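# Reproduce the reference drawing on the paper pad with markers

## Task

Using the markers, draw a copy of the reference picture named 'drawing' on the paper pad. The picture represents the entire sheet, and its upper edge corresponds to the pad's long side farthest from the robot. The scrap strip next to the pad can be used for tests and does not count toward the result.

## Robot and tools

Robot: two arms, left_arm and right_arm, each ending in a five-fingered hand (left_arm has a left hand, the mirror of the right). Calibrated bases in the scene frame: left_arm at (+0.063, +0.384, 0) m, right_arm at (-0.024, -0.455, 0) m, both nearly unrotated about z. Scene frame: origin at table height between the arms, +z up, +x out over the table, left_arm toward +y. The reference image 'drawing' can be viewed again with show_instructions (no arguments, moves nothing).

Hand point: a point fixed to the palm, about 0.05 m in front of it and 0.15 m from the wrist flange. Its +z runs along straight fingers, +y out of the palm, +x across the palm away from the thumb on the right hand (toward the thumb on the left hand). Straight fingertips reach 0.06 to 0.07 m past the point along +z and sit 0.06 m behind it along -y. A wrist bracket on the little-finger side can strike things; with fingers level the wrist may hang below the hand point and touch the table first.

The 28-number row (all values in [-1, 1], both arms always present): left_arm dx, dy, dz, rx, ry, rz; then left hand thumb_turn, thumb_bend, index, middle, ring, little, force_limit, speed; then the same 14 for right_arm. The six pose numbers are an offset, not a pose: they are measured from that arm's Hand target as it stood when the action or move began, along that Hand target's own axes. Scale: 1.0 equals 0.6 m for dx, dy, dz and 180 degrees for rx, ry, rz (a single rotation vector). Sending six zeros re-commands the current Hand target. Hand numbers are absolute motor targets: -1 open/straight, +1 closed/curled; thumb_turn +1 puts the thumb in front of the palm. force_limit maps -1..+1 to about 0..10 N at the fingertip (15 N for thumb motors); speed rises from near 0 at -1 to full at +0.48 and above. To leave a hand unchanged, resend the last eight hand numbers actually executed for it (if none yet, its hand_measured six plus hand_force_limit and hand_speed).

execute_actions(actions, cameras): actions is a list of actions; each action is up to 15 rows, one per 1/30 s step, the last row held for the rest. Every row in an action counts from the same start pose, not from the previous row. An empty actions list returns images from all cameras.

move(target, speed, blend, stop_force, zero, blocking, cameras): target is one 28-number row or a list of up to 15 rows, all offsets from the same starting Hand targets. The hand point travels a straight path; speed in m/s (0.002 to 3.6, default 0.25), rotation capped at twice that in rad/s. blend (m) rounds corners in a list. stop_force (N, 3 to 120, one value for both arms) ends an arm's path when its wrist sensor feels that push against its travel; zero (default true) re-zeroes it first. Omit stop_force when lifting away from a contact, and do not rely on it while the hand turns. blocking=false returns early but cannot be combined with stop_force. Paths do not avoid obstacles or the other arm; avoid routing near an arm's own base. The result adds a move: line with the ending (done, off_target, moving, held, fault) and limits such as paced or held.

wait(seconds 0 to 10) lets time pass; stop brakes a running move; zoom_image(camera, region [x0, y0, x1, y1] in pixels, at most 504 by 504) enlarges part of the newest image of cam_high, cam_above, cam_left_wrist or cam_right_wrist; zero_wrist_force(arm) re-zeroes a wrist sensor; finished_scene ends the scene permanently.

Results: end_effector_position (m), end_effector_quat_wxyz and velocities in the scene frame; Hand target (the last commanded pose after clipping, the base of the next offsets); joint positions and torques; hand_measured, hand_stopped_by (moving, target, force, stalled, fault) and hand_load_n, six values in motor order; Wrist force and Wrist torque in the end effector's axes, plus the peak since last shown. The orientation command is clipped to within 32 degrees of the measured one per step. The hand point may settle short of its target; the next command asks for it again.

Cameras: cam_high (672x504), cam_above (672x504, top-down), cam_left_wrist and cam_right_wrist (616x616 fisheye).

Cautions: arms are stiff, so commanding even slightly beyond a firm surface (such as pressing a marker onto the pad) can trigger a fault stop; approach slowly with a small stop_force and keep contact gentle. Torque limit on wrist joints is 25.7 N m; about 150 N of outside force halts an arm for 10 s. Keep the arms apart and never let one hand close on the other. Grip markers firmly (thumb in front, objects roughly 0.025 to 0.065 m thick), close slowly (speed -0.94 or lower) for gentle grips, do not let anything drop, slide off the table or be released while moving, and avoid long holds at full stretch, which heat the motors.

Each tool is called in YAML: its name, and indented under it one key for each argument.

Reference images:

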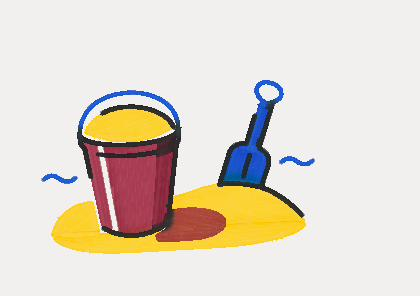

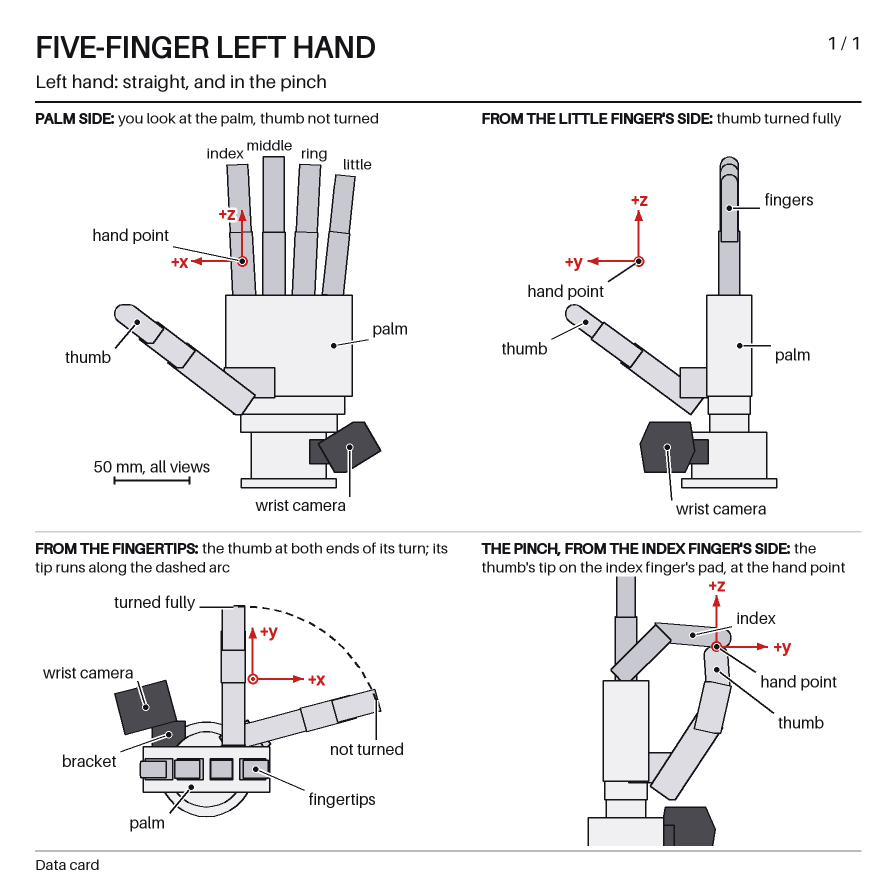

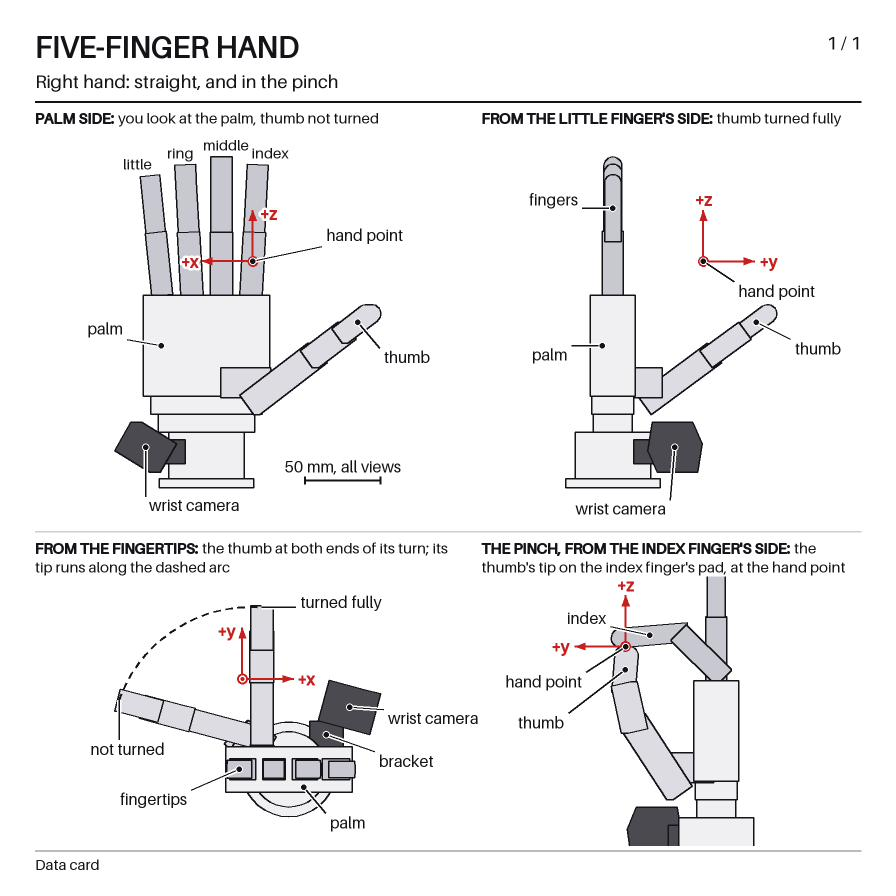

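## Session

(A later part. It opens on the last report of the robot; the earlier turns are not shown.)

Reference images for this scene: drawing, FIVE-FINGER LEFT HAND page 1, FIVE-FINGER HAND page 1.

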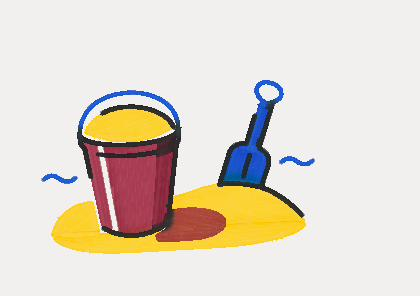

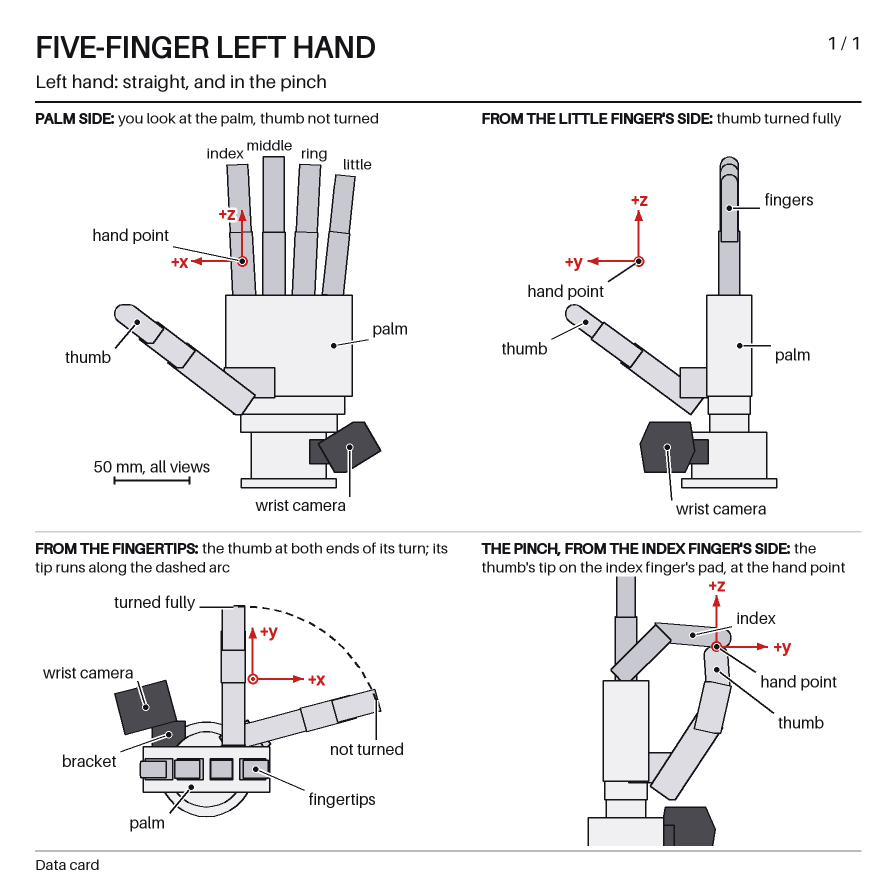

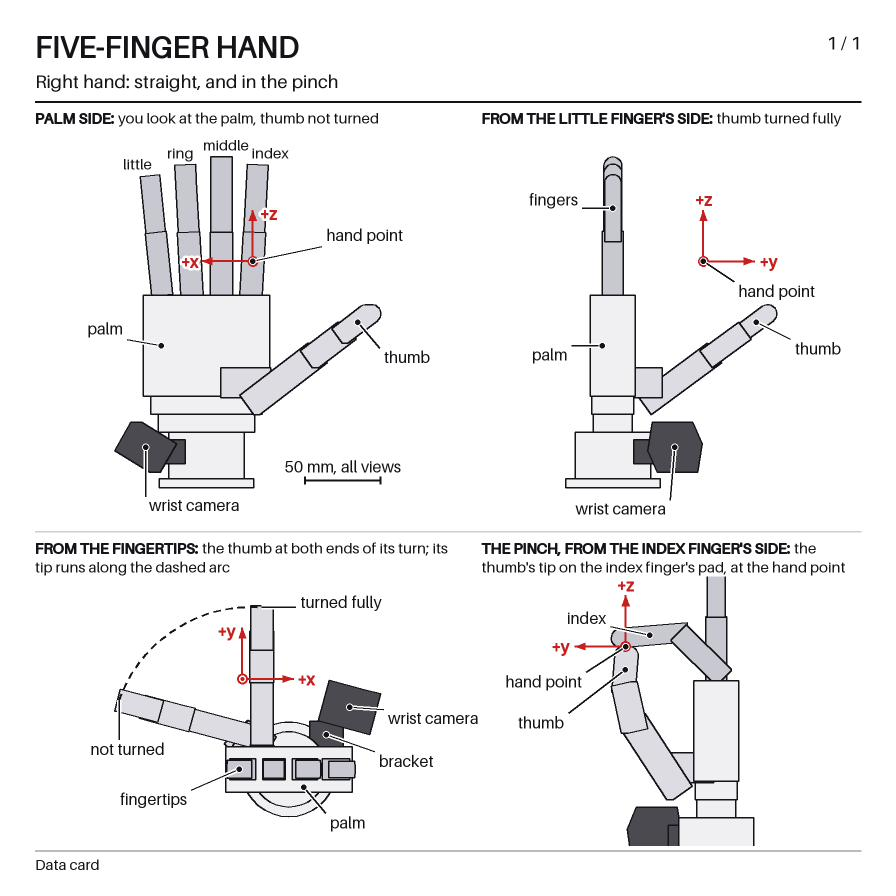

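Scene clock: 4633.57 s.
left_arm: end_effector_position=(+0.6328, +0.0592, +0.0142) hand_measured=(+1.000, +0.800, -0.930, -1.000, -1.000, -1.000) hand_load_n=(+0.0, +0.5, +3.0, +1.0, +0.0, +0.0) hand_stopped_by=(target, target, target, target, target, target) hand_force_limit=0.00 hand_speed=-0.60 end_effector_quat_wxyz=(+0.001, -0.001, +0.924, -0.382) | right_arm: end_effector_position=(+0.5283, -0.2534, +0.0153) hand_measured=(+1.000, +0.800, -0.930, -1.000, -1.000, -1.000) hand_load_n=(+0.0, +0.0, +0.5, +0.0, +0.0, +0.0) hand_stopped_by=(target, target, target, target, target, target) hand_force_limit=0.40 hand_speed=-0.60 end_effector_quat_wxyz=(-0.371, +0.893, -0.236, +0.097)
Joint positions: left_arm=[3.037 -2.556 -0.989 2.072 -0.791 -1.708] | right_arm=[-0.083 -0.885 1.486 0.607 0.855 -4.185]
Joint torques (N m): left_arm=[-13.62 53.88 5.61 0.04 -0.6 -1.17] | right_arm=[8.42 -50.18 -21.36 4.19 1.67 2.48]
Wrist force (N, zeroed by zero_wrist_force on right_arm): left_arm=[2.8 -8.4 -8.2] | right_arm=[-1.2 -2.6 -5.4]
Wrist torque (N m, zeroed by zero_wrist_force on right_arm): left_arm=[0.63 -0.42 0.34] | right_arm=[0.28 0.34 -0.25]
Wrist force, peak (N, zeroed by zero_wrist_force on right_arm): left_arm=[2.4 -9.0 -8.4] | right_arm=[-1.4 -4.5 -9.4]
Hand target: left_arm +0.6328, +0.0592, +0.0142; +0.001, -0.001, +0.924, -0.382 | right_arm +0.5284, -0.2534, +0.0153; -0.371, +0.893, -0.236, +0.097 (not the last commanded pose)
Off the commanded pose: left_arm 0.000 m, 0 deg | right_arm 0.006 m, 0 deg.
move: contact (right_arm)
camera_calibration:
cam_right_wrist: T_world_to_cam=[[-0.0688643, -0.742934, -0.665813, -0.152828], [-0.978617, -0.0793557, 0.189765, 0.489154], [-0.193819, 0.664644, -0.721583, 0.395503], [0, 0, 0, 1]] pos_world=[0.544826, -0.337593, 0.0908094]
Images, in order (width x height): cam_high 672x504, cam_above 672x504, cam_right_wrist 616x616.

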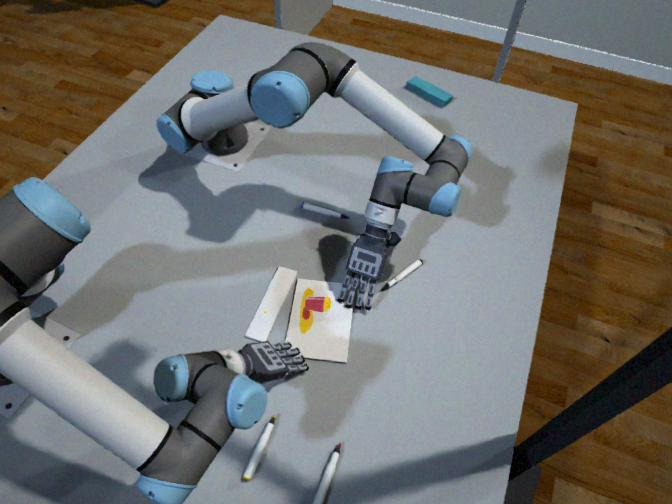

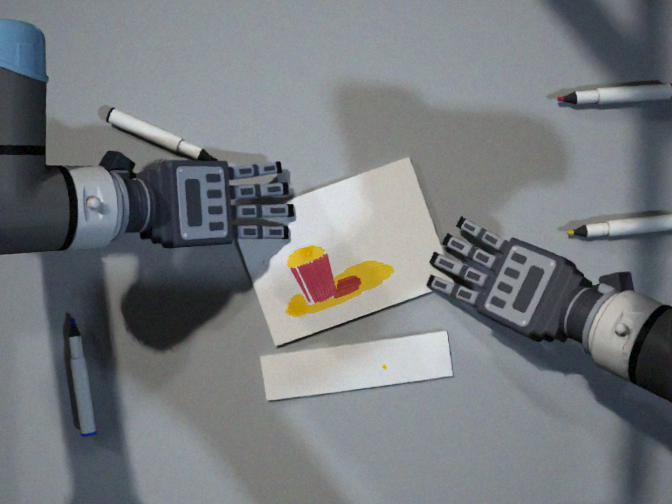

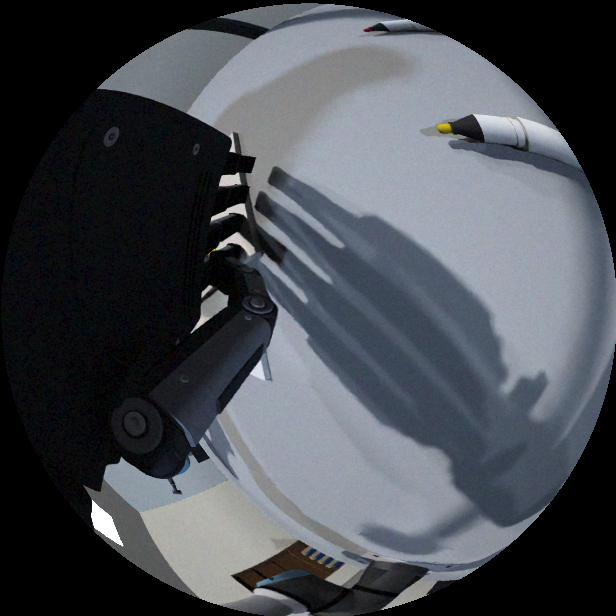

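move:
  target: [0,0,0,0,0,0,1,0.8,-0.93,-1,-1,-1,0,-0.6,0,0.0012,0.0012,0,0,0,1,0.8,-0.93,-1,-1,-1,0.4,-0.6]
  speed: 0.005

Scene clock: 4647.63 s.
left_arm: end_effector_position=(+0.6328, +0.0592, +0.0142) hand_measured=(+1.000, +0.800, -0.930, -1.000, -1.000, -1.000) hand_load_n=(+0.0, +0.0, +2.5, +0.5, +0.0, +0.0) hand_stopped_by=(target, target, target, target, target, target) hand_force_limit=0.00 hand_speed=-0.60 end_effector_quat_wxyz=(+0.001, -0.001, +0.924, -0.382) | right_arm: end_effector_position=(+0.5284, -0.2534, +0.0143) hand_measured=(+1.000, +0.800, -0.930, -1.000, -1.000, -1.000) hand_load_n=(+0.0, +0.5, +2.5, +1.5, -0.5, +0.0) hand_stopped_by=(target, target, target, target, target, target) hand_force_limit=0.40 hand_speed=-0.60 end_effector_quat_wxyz=(-0.371, +0.893, -0.236, +0.097)
Joint positions: left_arm=[3.037 -2.556 -0.989 2.072 -0.791 -1.708] | right_arm=[-0.083 -0.884 1.486 0.605 0.855 -4.185]
Joint torques (N m): left_arm=[-13.54 54.81 5.09 0 -0.63 -1.16] | right_arm=[9.18 -17.5 0.46 -2.49 1.82 0.66]
Wrist force (N, zeroed by zero_wrist_force on right_arm): left_arm=[1.1 -7.0 -11.2] | right_arm=[-0.6 -15.7 -31.4]
Wrist torque (N m, zeroed by zero_wrist_force on right_arm): left_arm=[0.75 -0.48 0.21] | right_arm=[2.45 0.65 -0.44]
Wrist force, peak (N, zeroed by zero_wrist_force on right_arm): left_arm=[1.3 -7.3 -11.4] | right_arm=[-0.6 -15.7 -31.4]
Hand target: left_arm +0.6328, +0.0592, +0.0142; +0.001, -0.001, +0.924, -0.382 | right_arm +0.5284, -0.2534, +0.0143; -0.371, +0.893, -0.236, +0.097
Off the commanded pose: left_arm 0.000 m, 0 deg | right_arm 0.000 m, 0 deg.
move: done

move:
  target: [0,0,0,0,0,0,1,0.8,-0.93,-1,-1,-1,0,-0.6,0,-0.0008,-0.0008,0,0,0,1,0.8,-0.93,-1,-1,-1,0.4,-0.6]
  speed: 0.005

Scene clock: 4661.37 s.
left_arm: end_effector_position=(+0.6328, +0.0592, +0.0142) hand_measured=(+1.000, +0.800, -0.930, -1.000, -1.000, -1.000) hand_load_n=(+0.0, +0.5, +2.5, +0.5, +0.0, +0.0) hand_stopped_by=(target, target, target, target, target, target) hand_force_limit=0.00 hand_speed=-0.60 end_effector_quat_wxyz=(+0.001, -0.001, +0.924, -0.382) | right_arm: end_effector_position=(+0.5283, -0.2534, +0.0149) hand_measured=(+1.000, +0.800, -0.930, -1.000, -1.000, -1.000) hand_load_n=(+0.0, +0.0, +2.0, +0.5, -0.5, +0.0) hand_stopped_by=(target, target, target, target, target, target) hand_force_limit=0.40 hand_speed=-0.60 end_effector_quat_wxyz=(-0.371, +0.893, -0.236, +0.097)
Joint positions: left_arm=[3.037 -2.556 -0.989 2.072 -0.791 -1.708] | right_arm=[-0.083 -0.885 1.486 0.607 0.855 -4.185]
Joint torques (N m): left_arm=[-12.66 54.18 5.47 -0.03 -0.58 -1.18] | right_arm=[10.96 -44.33 -20.88 4.43 2.49 1.11]
Wrist force (N, zeroed by zero_wrist_force on right_arm): left_arm=[1.2 -7.1 -11.2] | right_arm=[1.5 -9.5 -12.9]
Wrist torque (N m, zeroed by zero_wrist_force on right_arm): left_arm=[0.73 -0.49 0.22] | right_arm=[1.11 0.58 -0.23]
Wrist force, peak (N, zeroed by zero_wrist_force on right_arm): left_arm=[1.4 -7.2 -11.5] | right_arm=[0.2 -16.6 -33.7]
Hand target: left_arm +0.6328, +0.0592, +0.0142; +0.001, -0.001, +0.924, -0.382 | right_arm +0.5284, -0.2534, +0.0150; -0.371, +0.893, -0.236, +0.097
Off the commanded pose: left_arm 0.000 m, 0 deg | right_arm 0.000 m, 0 deg.
move: done

move:
  target:
    - [0,0,0,-0,0,0,1,0.8,-0.93,-1,-1,-1,0,-0.6,0,0,0,0,0,0,1,0.8,-0.93,-1,-1,-1,0.4,-0.6]
    - [0,-0.0118,-0.0118,0,0,0,1,0.8,-0.93,-1,-1,-1,0,-0.6,0,0,0,0,0,0,1,0.8,-0.93,-1,-1,-1,0.4,-0.6]
    - [0,-0.14,-0.14,0,0,0,1,0.8,-0.93,-1,-1,-1,0,-0.6,0,0,0,0,0,0,1,0.8,-0.93,-1,-1,-1,0.4,-0.6]
  speed: [0.02,0.02,0.15]
  blend: [0.001,0.003,0]
  cameras: ["cam_above","cam_left_wrist"]

zoom_image:
  camera: "cam_above"
  region: [30, 290, 150, 450]

zoom_image:
  camera: "cam_above"
  region: [90, 90, 250, 230]

zoom_image:
  camera: "cam_above"
  region: [215, 140, 475, 360]

Scene clock: 4686.23 s.
left_arm: end_effector_position=(+0.6327, +0.0591, +0.1330) hand_measured=(+1.000, +0.800, -0.930, -1.000, -1.000, -1.000) hand_load_n=(+0.0, +0.0, +0.0, +0.0, +0.0, -0.5) hand_stopped_by=(target, target, target, target, target, target) hand_force_limit=0.00 hand_speed=-0.60 end_effector_quat_wxyz=(+0.001, -0.001, +0.924, -0.382) | right_arm: end_effector_position=(+0.5284, -0.2534, +0.0150) hand_measured=(+1.000, +0.800, -0.930, -1.000, -1.000, -1.000) hand_load_n=(+0.0, +0.0, +1.5, +1.0, +0.0, +0.0) hand_stopped_by=(target, target, target, target, target, target) hand_force_limit=0.40 hand_speed=-0.60 end_effector_quat_wxyz=(-0.371, +0.893, -0.236, +0.097)
Joint positions: left_arm=[3.037 -2.456 -0.864 1.847 -0.791 -1.709] | right_arm=[-0.083 -0.885 1.486 0.607 0.855 -4.185]
Joint torques (N m): left_arm=[-13.71 43.76 7.3 -2.19 0.74 1.58] | right_arm=[-4.59 -46.47 -21.59 3.04 2.93 -0.44]
Wrist force (N, zeroed by zero_wrist_force on right_arm): left_arm=[1.4 -0.3 -0.5] | right_arm=[-0.3 -8.8 -10.4]
Wrist torque (N m, zeroed by zero_wrist_force on right_arm): left_arm=[0.02 -0.30 0.14] | right_arm=[0.96 0.50 -0.31]
Wrist force, peak (N, zeroed by zero_wrist_force on right_arm): left_arm=[1.4 -7.2 -11.5] | right_arm=[1.6 -9.4 -13.0]
Hand target: left_arm +0.6327, +0.0592, +0.1330; +0.001, -0.001, +0.924, -0.382 | right_arm +0.5284, -0.2534, +0.0150; -0.371, +0.893, -0.236, +0.097
Off the commanded pose: left_arm 0.000 m, 0 deg | right_arm 0.000 m, 0 deg.
move: done
camera_calibration:
cam_left_wrist: T_world_to_cam=[[-0.221146, -0.688177, 0.691019, 0.082955], [-0.829063, 0.505792, 0.238388, 0.461825], [-0.513565, -0.52018, -0.682396, 0.559945], [0, 0, 0, 1]] pos_world=[0.688795, 0.114773, 0.214687]
Images, in order (width x height): cam_above 672x504, cam_left_wrist 616x616.

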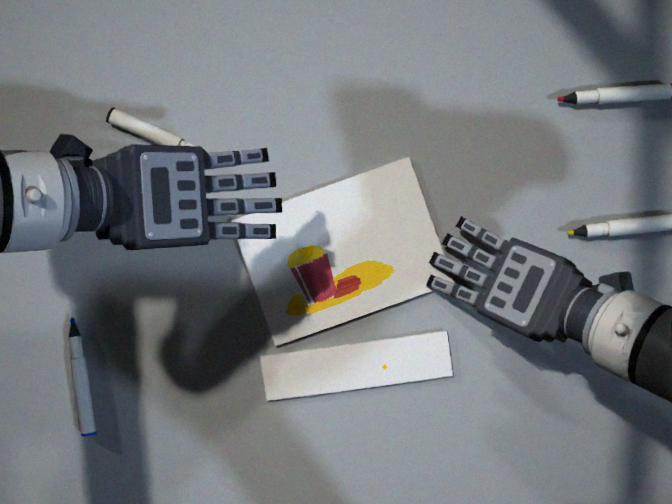

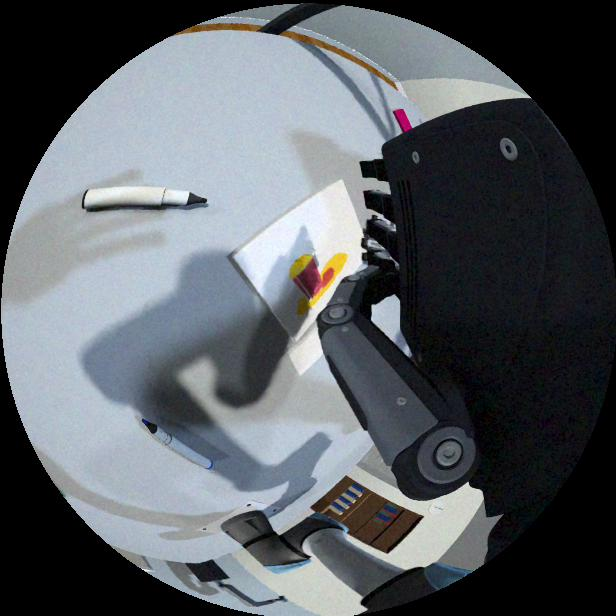

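Scaled by 3.150.

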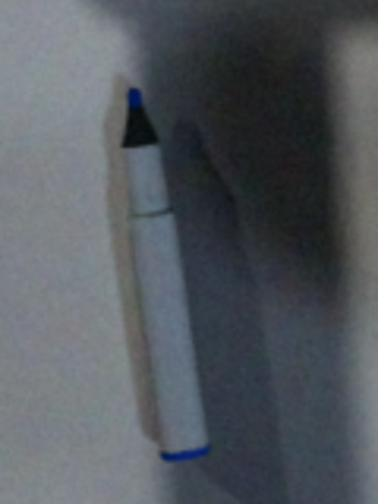

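Scaled by 3.150.

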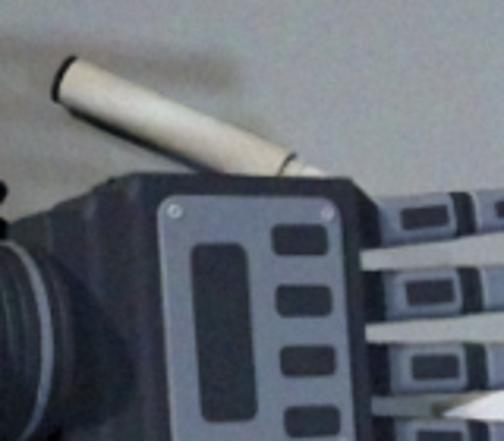

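Scaled by 1.938.

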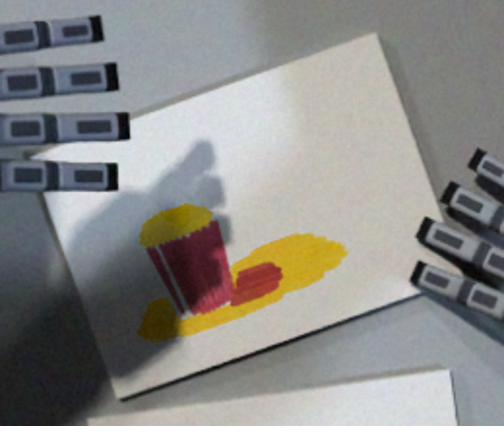

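move:
  target: [0.1635,-0.2529,0.0007,0.2368,-0.2368,-0.0981,1,-0.12,-0.35,-0.35,-1,-1,0,-0.6,0,0,0,0,0,0,1,0.8,-0.93,-1,-1,-1,0.4,-0.6]
  speed: 0.2

move:
  target: [-0.3092,0,-0.0853,0,-0.25,0,1,-0.12,-0.35,-0.35,-1,-1,0,-0.6,0,0,0,0,0,0,1,0.8,-0.93,-1,-1,-1,0.4,-0.6]
  speed: 0.2
  cameras: ["cam_high","cam_above"]

Scene clock: 4820.20 s.
left_arm: end_effector_position=(+0.5348, -0.0489, +0.2398) hand_measured=(+1.000, -0.120, -0.350, -0.350, -1.000, -1.000) hand_load_n=(+0.0, +0.0, +0.0, +0.0, +0.0, +0.0) hand_stopped_by=(target, target, target, target, target, target) hand_force_limit=0.00 hand_speed=-0.60 end_effector_quat_wxyz=(+0.272, -0.271, +0.653, -0.653) | right_arm: end_effector_position=(+0.5284, -0.2534, +0.0150) hand_measured=(+1.000, +0.800, -0.930, -1.000, -1.000, -1.000) hand_load_n=(+0.0, +0.0, +1.5, +1.0, +0.0, +0.0) hand_stopped_by=(target, target, target, target, target, target) hand_force_limit=0.40 hand_speed=-0.60 end_effector_quat_wxyz=(-0.371, +0.893, -0.236, +0.097)
Joint positions: left_arm=[2.838 -1.632 -2.006 3.639 -1.082 -3.141] | right_arm=[-0.083 -0.885 1.486 0.607 0.855 -4.185]
Joint torques (N m): left_arm=[9.32 10.64 26.51 2.75 -1.69 -0.9] | right_arm=[-4.37 -45.06 -22.52 0.96 3.01 -1.92]
Wrist force (N, zeroed by zero_wrist_force on right_arm): left_arm=[1.9 -0.6 1.3] | right_arm=[0.2 -9.0 -10.6]
Wrist torque (N m, zeroed by zero_wrist_force on right_arm): left_arm=[-0.25 -0.31 0.17] | right_arm=[0.95 0.43 -0.29]
Wrist force, peak (N, zeroed by zero_wrist_force on right_arm): left_arm=[2.6 -0.5 0.8] | right_arm=[0.2 -9.1 -11.0]
Hand target: left_arm +0.5349, -0.0488, +0.2398; +0.272, -0.271, +0.653, -0.653 | right_arm +0.5284, -0.2534, +0.0150; -0.371, +0.893, -0.236, +0.097
Off the commanded pose: left_arm 0.000 m, 0 deg | right_arm 0.000 m, 0 deg.
move: done

Scene clock: 4822.63 s.
left_arm: end_effector_position=(+0.6293, +0.1188, +0.2400) hand_measured=(+1.000, -0.120, -0.350, -0.350, -1.000, -1.000) hand_load_n=(+0.0, +0.5, +0.0, +0.0, +0.0, +0.0) hand_stopped_by=(target, target, target, target, target, target) hand_force_limit=0.00 hand_speed=-0.60 end_effector_quat_wxyz=(+0.501, -0.501, +0.499, -0.499) | right_arm: end_effector_position=(+0.5284, -0.2534, +0.0150) hand_measured=(+1.000, +0.800, -0.930, -1.000, -1.000, -1.000) hand_load_n=(+0.0, +0.0, +1.5, +1.0, +0.0, +0.0) hand_stopped_by=(target, target, target, target, target, target) hand_force_limit=0.40 hand_speed=-0.60 end_effector_quat_wxyz=(-0.371, +0.893, -0.236, +0.097)
Joint positions: left_arm=[2.836 -1.633 -2.006 3.639 -1.869 -3.141] | right_arm=[-0.083 -0.885 1.486 0.607 0.855 -4.185]
Joint torques (N m): left_arm=[-9.43 35.44 6.87 0.76 -0.94 1.45] | right_arm=[-5.32 -45.25 -21.27 0.68 3.26 -1.88]
Wrist force (N, zeroed by zero_wrist_force on right_arm): left_arm=[2.1 -1.0 0.8] | right_arm=[0.1 -8.9 -10.8]
Wrist torque (N m, zeroed by zero_wrist_force on right_arm): left_arm=[-0.29 -0.38 0.23] | right_arm=[0.97 0.45 -0.29]
Wrist force, peak (N, zeroed by zero_wrist_force on right_arm): left_arm=[2.4 -1.0 1.4] | right_arm=[-0.1 -9.3 -10.8]
Hand target: left_arm +0.6293, +0.1189, +0.2400; +0.501, -0.501, +0.499, -0.499 | right_arm +0.5284, -0.2534, +0.0150; -0.371, +0.893, -0.236, +0.097
Off the commanded pose: left_arm 0.000 m, 0 deg | right_arm 0.000 m, 0 deg.
move: done
Images, in order (width x height): cam_high 672x504, cam_above 672x504.

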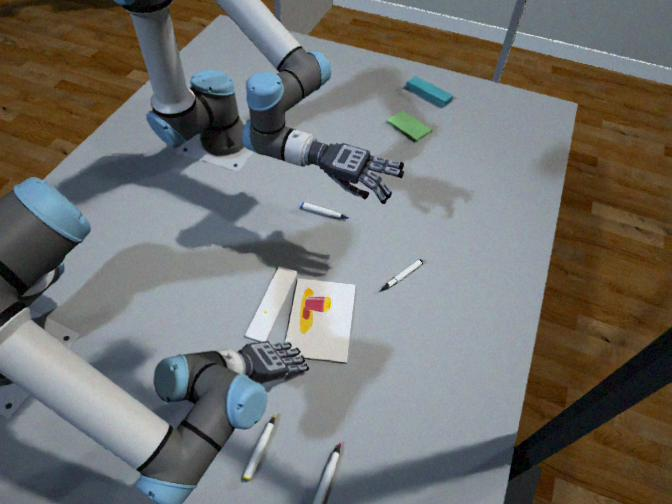

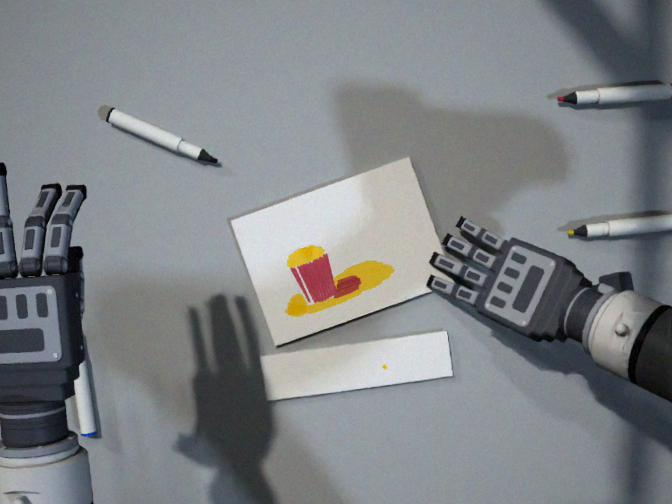

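move:
  target: [-0.3862,0,-0.1633,0,-0.3333,0,1,-0.12,-0.35,-0.35,-1,-1,0,-0.6,0,0,0,0,0,0,1,0.8,-0.93,-1,-1,-1,0.4,-0.6]
  speed: 0.15
  cameras: ["cam_high"]

Scene clock: 4887.90 s.
left_arm: end_effector_position=(+0.5306, +0.3503, +0.2400) hand_measured=(+1.000, -0.120, -0.350, -0.350, -1.000, -1.000) hand_load_n=(+0.0, +0.0, +0.0, +0.0, +0.0, +0.0) hand_stopped_by=(target, target, target, target, target, target) hand_force_limit=0.00 hand_speed=-0.60 end_effector_quat_wxyz=(+0.684, -0.683, +0.182, -0.182) | right_arm: end_effector_position=(+0.5284, -0.2534, +0.0150) hand_measured=(+1.000, +0.800, -0.930, -1.000, -1.000, -1.000) hand_load_n=(+0.0, +0.5, +2.0, +1.0, +0.0, +0.0) hand_stopped_by=(target, target, target, target, target, target) hand_force_limit=0.40 hand_speed=-0.60 end_effector_quat_wxyz=(-0.371, +0.893, -0.236, +0.097)
Joint positions: left_arm=[2.836 -1.634 -2.005 3.642 -2.917 -3.138] | right_arm=[-0.083 -0.885 1.486 0.607 0.855 -4.185]
Joint torques (N m): left_arm=[-15.08 33.98 6.47 -1.3 -0.11 0.05] | right_arm=[-4.7 -45.98 -21.51 0.38 3.39 -2.03]
Wrist force (N, zeroed by zero_wrist_force on right_arm): left_arm=[2.4 -0.9 1.2] | right_arm=[0.1 -9.1 -10.5]
Wrist torque (N m, zeroed by zero_wrist_force on right_arm): left_arm=[-0.30 -0.40 0.20] | right_arm=[0.93 0.44 -0.30]
Wrist force, peak (N, zeroed by zero_wrist_force on right_arm): left_arm=[2.6 -1.0 1.5] | right_arm=[-0.1 -9.3 -10.8]
Hand target: left_arm +0.5305, +0.3502, +0.2400; +0.684, -0.683, +0.182, -0.182 | right_arm +0.5284, -0.2534, +0.0150; -0.371, +0.893, -0.236, +0.097
Off the commanded pose: left_arm 0.000 m, 0 deg | right_arm 0.000 m, 0 deg.
move: done
Images, in order (width x height): cam_high 672x504.

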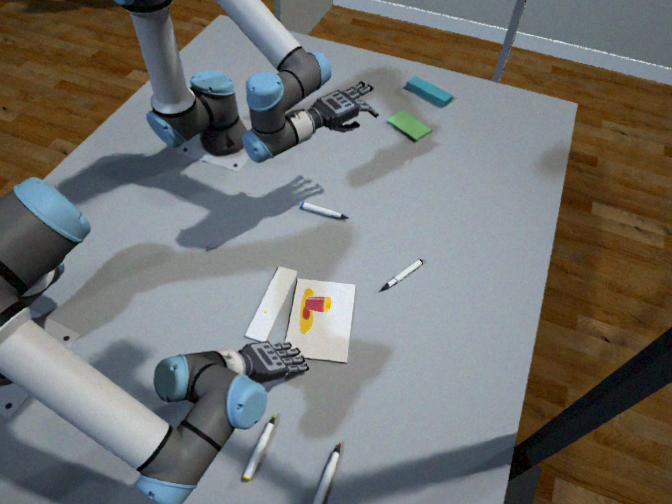

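move:
  target: [0.0487,0.15,-0.24,0,-0.1761,0,1,-0.12,-0.35,-0.35,-1,-1,0,-0.6,0,0,0,0,0,0,1,0.8,-0.93,-1,-1,-1,0.4,-0.6]
  speed: 0.12
  cameras: ["cam_high","cam_above","cam_left_wrist"]

Scene clock: 4906.80 s.
left_arm: end_effector_position=(+0.4843, +0.2107, +0.1499) hand_measured=(+1.000, -0.120, -0.350, -0.350, -1.000, -1.000) hand_load_n=(+0.0, +0.0, +0.0, +0.0, +0.0, +0.0) hand_stopped_by=(target, target, target, target, target, target) hand_force_limit=0.00 hand_speed=-0.60 end_effector_quat_wxyz=(+0.707, -0.707, -0.012, +0.011) | right_arm: end_effector_position=(+0.5284, -0.2534, +0.0150) hand_measured=(+1.000, +0.800, -0.930, -1.000, -1.000, -1.000) hand_load_n=(+0.0, +0.0, +1.5, +1.0, +0.0, +0.0) hand_stopped_by=(target, target, target, target, target, target) hand_force_limit=0.40 hand_speed=-0.60 end_effector_quat_wxyz=(-0.371, +0.893, -0.236, +0.097)
Joint positions: left_arm=[2.546 -2.155 -1.543 3.698 -3.76 -3.143] | right_arm=[-0.083 -0.885 1.486 0.607 0.855 -4.185]
Joint torques (N m): left_arm=[10.76 49.19 6.34 0.63 -0.66 -0.8] | right_arm=[-5.22 -45.85 -21.57 0.51 3.91 -2.06]
Wrist force (N, zeroed by zero_wrist_force on right_arm): left_arm=[1.6 -1.2 1.2] | right_arm=[-0.1 -8.6 -10.6]
Wrist torque (N m, zeroed by zero_wrist_force on right_arm): left_arm=[-0.30 -0.25 0.27] | right_arm=[1.00 0.48 -0.30]
Wrist force, peak (N, zeroed by zero_wrist_force on right_arm): left_arm=[2.1 -0.9 1.9] | right_arm=[0.0 -9.2 -10.9]
Hand target: left_arm +0.4843, +0.2108, +0.1499; +0.707, -0.707, -0.012, +0.011 | right_arm +0.5284, -0.2534, +0.0150; -0.371, +0.893, -0.236, +0.097
Off the commanded pose: left_arm 0.000 m, 0 deg | right_arm 0.000 m, 0 deg.
move: done
camera_calibration:
cam_left_wrist: T_world_to_cam=[[0.222238, 0.00343512, 0.974986, -0.260348], [0.844045, -0.501249, -0.190625, -0.275754], [0.488057, 0.865296, -0.114296, -0.288045], [0, 0, 0, 1]] pos_world=[0.43119, 0.111917, 0.168348]
Images, in order (width x height): cam_high 672x504, cam_above 672x504, cam_left_wrist 616x616.

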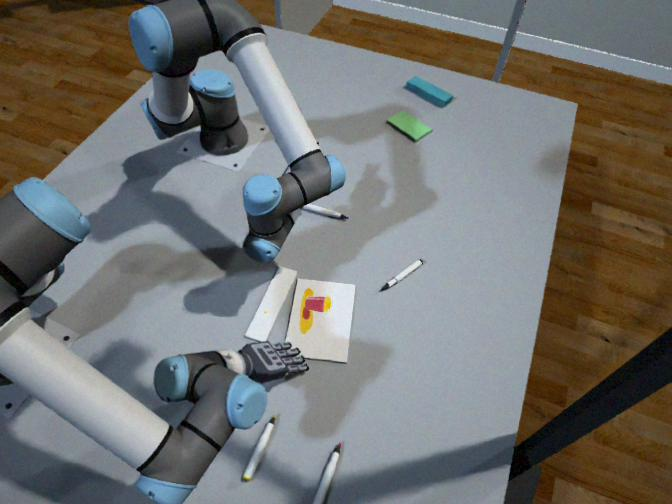

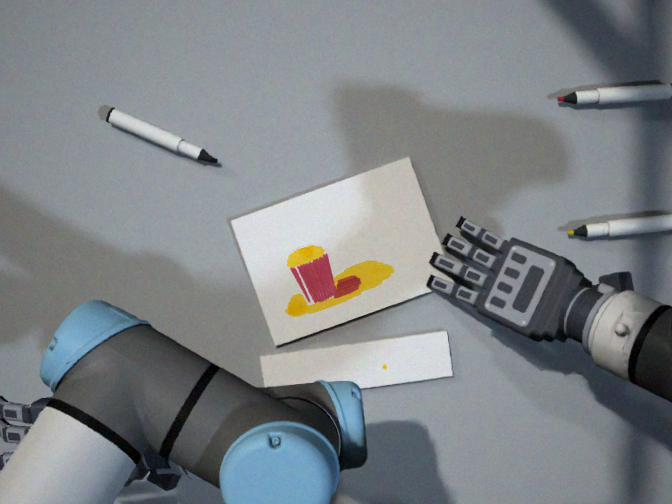

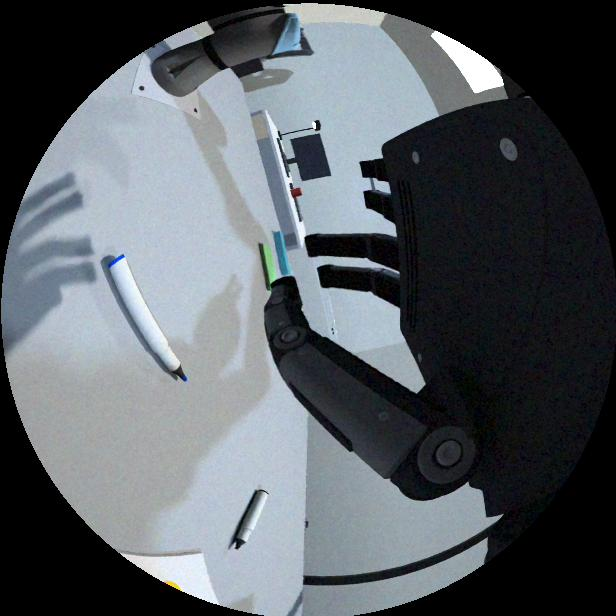

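zoom_image:
  camera: "cam_left_wrist"
  region: [80, 230, 220, 410]

zoom_image:
  camera: "cam_above"
  region: [190, 130, 490, 370]

Scaled by 2.800 from the camera's 616x616 image, which has a finer 880x880 frame.

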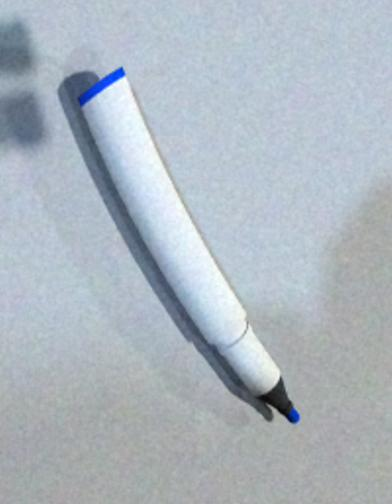

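Scaled by 1.680.

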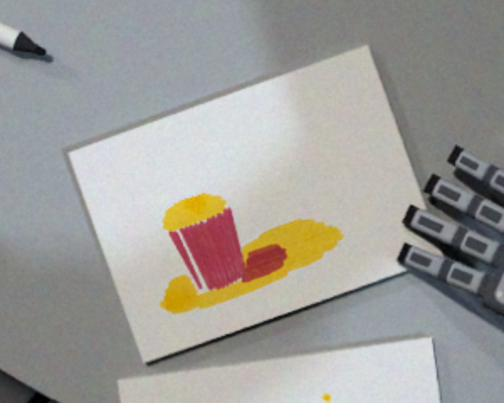

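move:
  target: [0.0003,0.0833,0.011,-0.0333,0,0,1,-0.12,-0.35,-0.35,-1,-1,0,-0.6,0,0,0,0,0,0,1,0.8,-0.93,-1,-1,-1,0.4,-0.6]
  speed: 0.1
  cameras: ["cam_left_wrist"]

Scene clock: 4965.57 s.
left_arm: end_effector_position=(+0.4843, +0.2175, +0.1001) hand_measured=(+1.000, -0.120, -0.350, -0.350, -1.000, -1.000) hand_load_n=(+0.0, +0.5, +0.0, +0.0, +0.0, +0.0) hand_stopped_by=(target, target, target, target, target, target) hand_force_limit=0.00 hand_speed=-0.60 end_effector_quat_wxyz=(-0.669, +0.743, +0.013, -0.011) | right_arm: end_effector_position=(+0.5284, -0.2534, +0.0150) hand_measured=(+1.000, +0.800, -0.930, -1.000, -1.000, -1.000) hand_load_n=(+0.0, +0.0, +1.5, +0.5, +0.0, +0.0) hand_stopped_by=(target, target, target, target, target, target) hand_force_limit=0.40 hand_speed=-0.60 end_effector_quat_wxyz=(-0.371, +0.893, -0.236, +0.097)
Joint positions: left_arm=[2.567 -2.133 -1.661 3.978 -3.747 -2.991] | right_arm=[-0.083 -0.885 1.486 0.607 0.855 -4.185]
Joint torques (N m): left_arm=[-13.67 30.99 24.64 1.11 -0.6 0.5] | right_arm=[-5.54 -45.68 -22.25 0.42 3.83 -1.96]
Wrist force (N, zeroed by zero_wrist_force on right_arm): left_arm=[1.2 -1.0 0.8] | right_arm=[0.1 -8.8 -10.5]
Wrist torque (N m, zeroed by zero_wrist_force on right_arm): left_arm=[-0.27 -0.25 0.26] | right_arm=[0.97 0.45 -0.29]
Wrist force, peak (N, zeroed by zero_wrist_force on right_arm): left_arm=[1.5 -2.2 1.0] | right_arm=[-0.3 -9.1 -11.0]
Hand target: left_arm +0.4843, +0.2174, +0.0999; -0.669, +0.743, +0.013, -0.011 | right_arm +0.5284, -0.2534, +0.0150; -0.371, +0.893, -0.236, +0.097
Off the commanded pose: left_arm 0.000 m, 0 deg | right_arm 0.000 m, 0 deg.
move: done
camera_calibration:
cam_left_wrist: T_world_to_cam=[[0.218711, 0.105414, 0.970079, -0.231703], [0.844855, -0.517891, -0.134201, -0.284204], [0.488248, 0.848927, -0.202328, -0.287355], [0, 0, 0, 1]] pos_world=[0.431088, 0.121181, 0.128489]
Images, in order (width x height): cam_left_wrist 616x616.

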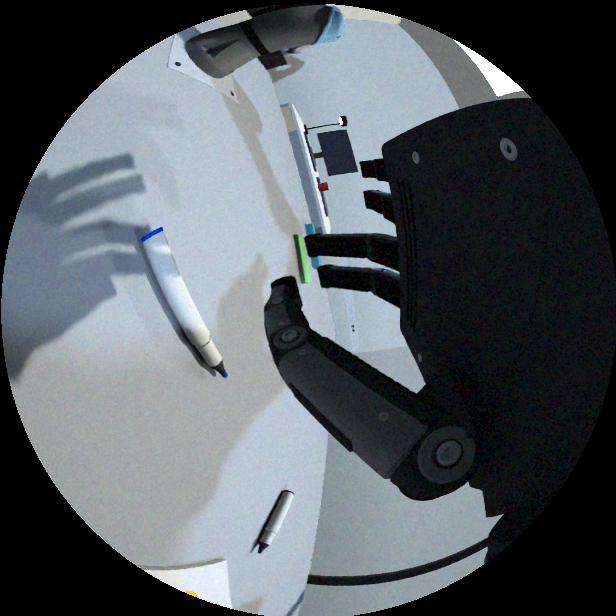

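move:
  target: [0.0003,0.0912,-0.0096,0,0,0,1,-0.12,-0.35,-0.35,-1,-1,0,-0.6,0,0,0,0,0,0,1,0.8,-0.93,-1,-1,-1,0.4,-0.6]
  speed: 0.06
  cameras: ["cam_left_wrist"]

zoom_image:
  camera: "cam_left_wrist"
  region: [130, 180, 430, 480]

Scene clock: 5007.73 s.
left_arm: end_effector_position=(+0.4849, +0.2060, +0.0460) hand_measured=(+1.000, -0.120, -0.350, -0.350, -1.000, -1.000) hand_load_n=(+0.0, +0.0, +0.0, +0.0, -0.5, +0.0) hand_stopped_by=(target, target, target, target, target, target) hand_force_limit=0.00 hand_speed=-0.60 end_effector_quat_wxyz=(-0.669, +0.743, +0.013, -0.011) | right_arm: end_effector_position=(+0.5284, -0.2534, +0.0150) hand_measured=(+1.000, +0.800, -0.930, -1.000, -1.000, -1.000) hand_load_n=(+0.0, +0.0, +1.5, +1.0, +0.0, +0.0) hand_stopped_by=(target, target, target, target, target, target) hand_force_limit=0.40 hand_speed=-0.60 end_effector_quat_wxyz=(-0.371, +0.893, -0.236, +0.097)
Joint positions: left_arm=[2.55 -2.232 -1.661 4.073 -3.763 -2.996] | right_arm=[-0.083 -0.885 1.486 0.607 0.855 -4.185]
Joint torques (N m): left_arm=[0.18 55.98 21.44 -2.37 1.39 -0.45] | right_arm=[-5.78 -45.17 -21.37 0.47 3.94 -2.14]
Wrist force (N, zeroed by zero_wrist_force on right_arm): left_arm=[1.5 -1.4 0.7] | right_arm=[0.2 -9.1 -10.7]
Wrist torque (N m, zeroed by zero_wrist_force on right_arm): left_arm=[-0.31 -0.27 0.28] | right_arm=[0.92 0.43 -0.30]
Wrist force, peak (N, zeroed by zero_wrist_force on right_arm): left_arm=[1.6 -1.8 0.9] | right_arm=[0.0 -9.3 -10.7]
Hand target: left_arm +0.4849, +0.2060, +0.0461; -0.669, +0.743, +0.013, -0.011 | right_arm +0.5284, -0.2534, +0.0150; -0.371, +0.893, -0.236, +0.097
Off the commanded pose: left_arm 0.000 m, 0 deg | right_arm 0.000 m, 0 deg.
move: done
camera_calibration:
cam_left_wrist: T_world_to_cam=[[0.218775, 0.105461, 0.97006, -0.178258], [0.844799, -0.517978, -0.134213, -0.297931], [0.488315, 0.848868, -0.202414, -0.288742], [0, 0, 0, 1]] pos_world=[0.431688, 0.109582, 0.0744892]
Images, in order (width x height): cam_left_wrist 616x616.

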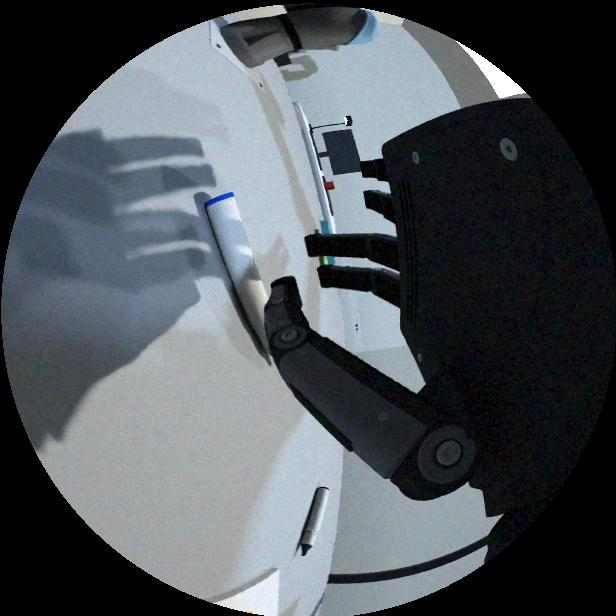

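Scaled by 1.680 from the camera's 616x616 image, which has a finer 880x880 frame.

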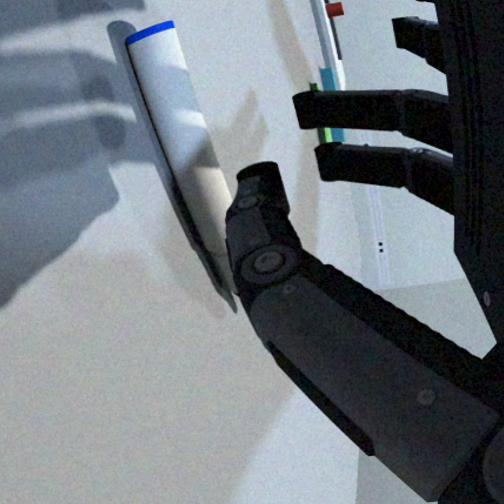

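move:
  target: [0.0003,0.0146,0.0225,0,0,0,1,-0.12,-0.35,-0.35,-1,-1,0,-0.6,0,0,0,0,0,0,1,0.8,-0.93,-1,-1,-1,0.4,-0.6]
  speed: 0.05
  cameras: ["cam_left_wrist","cam_high"]

zoom_image:
  camera: "cam_left_wrist"
  region: [130, 150, 430, 450]

zoom_image:
  camera: "cam_high"
  region: [230, 160, 400, 290]

Scene clock: 5041.33 s.
left_arm: end_effector_position=(+0.4847, +0.2188, +0.0359) hand_measured=(+1.000, -0.120, -0.350, -0.350, -1.000, -1.000) hand_load_n=(+0.0, +0.5, +0.0, +0.0, +0.0, +0.0) hand_stopped_by=(target, target, target, target, target, target) hand_force_limit=0.00 hand_speed=-0.60 end_effector_quat_wxyz=(-0.669, +0.743, +0.013, -0.011) end_effector_velocity=(+0.000, -0.001, +0.001) end_effector_angular_velocity=(+0.001, +0.003, +0.002) | right_arm: end_effector_position=(+0.5284, -0.2534, +0.0150) hand_measured=(+1.000, +0.800, -0.930, -1.000, -1.000, -1.000) hand_load_n=(+0.0, +0.0, +1.5, +1.0, -0.5, +0.0) hand_stopped_by=(target, target, target, target, target, target) hand_force_limit=0.40 hand_speed=-0.60 end_effector_quat_wxyz=(-0.371, +0.893, -0.236, +0.097)
Joint positions: left_arm=[2.569 -2.232 -1.698 4.114 -3.745 -2.99] | right_arm=[-0.083 -0.885 1.486 0.607 0.855 -4.185]
Joint velocities: left_arm=[-0.001 0 0.005 -0.007 -0.003 0] | right_arm=[within noise]
Joint torques (N m): left_arm=[-13.71 41.3 25.03 -1.97 -1.3 0.7] | right_arm=[-5.28 -45.37 -21.98 0.48 3.85 -1.96]
Wrist force (N, zeroed by zero_wrist_force on right_arm): left_arm=[1.4 -1.2 0.9] | right_arm=[-0.1 -8.9 -10.8]
Wrist torque (N m, zeroed by zero_wrist_force on right_arm): left_arm=[-0.31 -0.23 0.14] | right_arm=[0.97 0.49 -0.30]
Wrist force, peak (N, zeroed by zero_wrist_force on right_arm): left_arm=[1.6 -1.6 0.8] | right_arm=[0.0 -9.2 -10.9]
Hand target: left_arm +0.4847, +0.2185, +0.0360; -0.669, +0.743, +0.013, -0.011 | right_arm +0.5284, -0.2534, +0.0150; -0.371, +0.893, -0.236, +0.097
Off the commanded pose: left_arm 0.000 m, 0 deg | right_arm 0.000 m, 0 deg.
move: done
camera_calibration:
cam_left_wrist: T_world_to_cam=[[0.218858, 0.105435, 0.970044, -0.169798], [0.844821, -0.517916, -0.134313, -0.292498], [0.48824, 0.848909, -0.202424, -0.301526], [0, 0, 0, 1]] pos_world=[0.431488, 0.122381, 0.0643892]
Images, in order (width x height): cam_high 672x504, cam_left_wrist 616x616.

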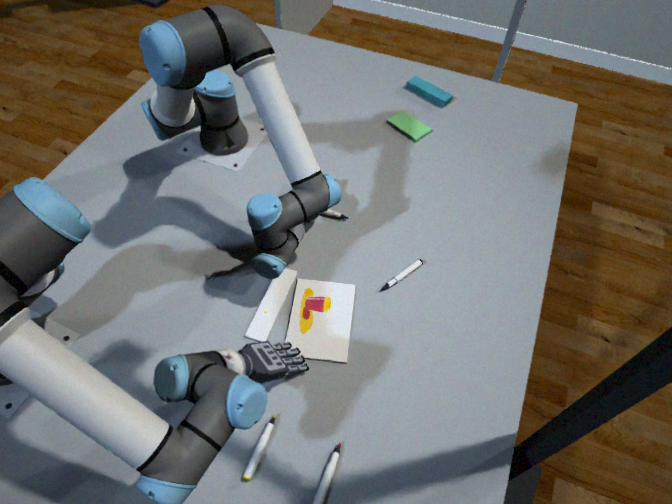

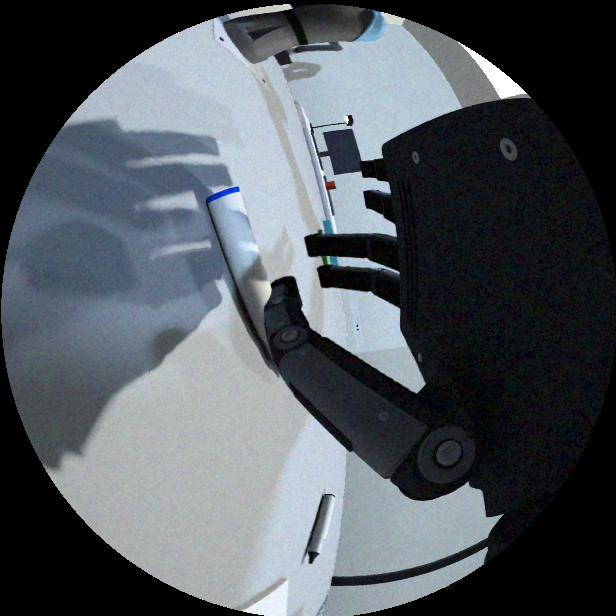

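Scaled by 1.680 from the camera's 616x616 image, which has a finer 880x880 frame.

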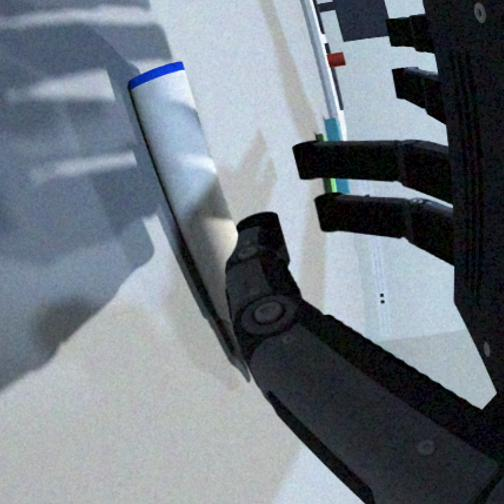

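Scaled by 2.965.

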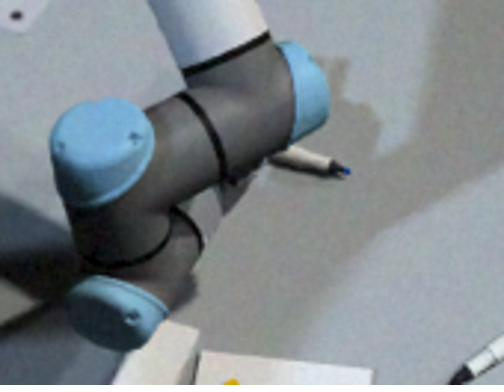

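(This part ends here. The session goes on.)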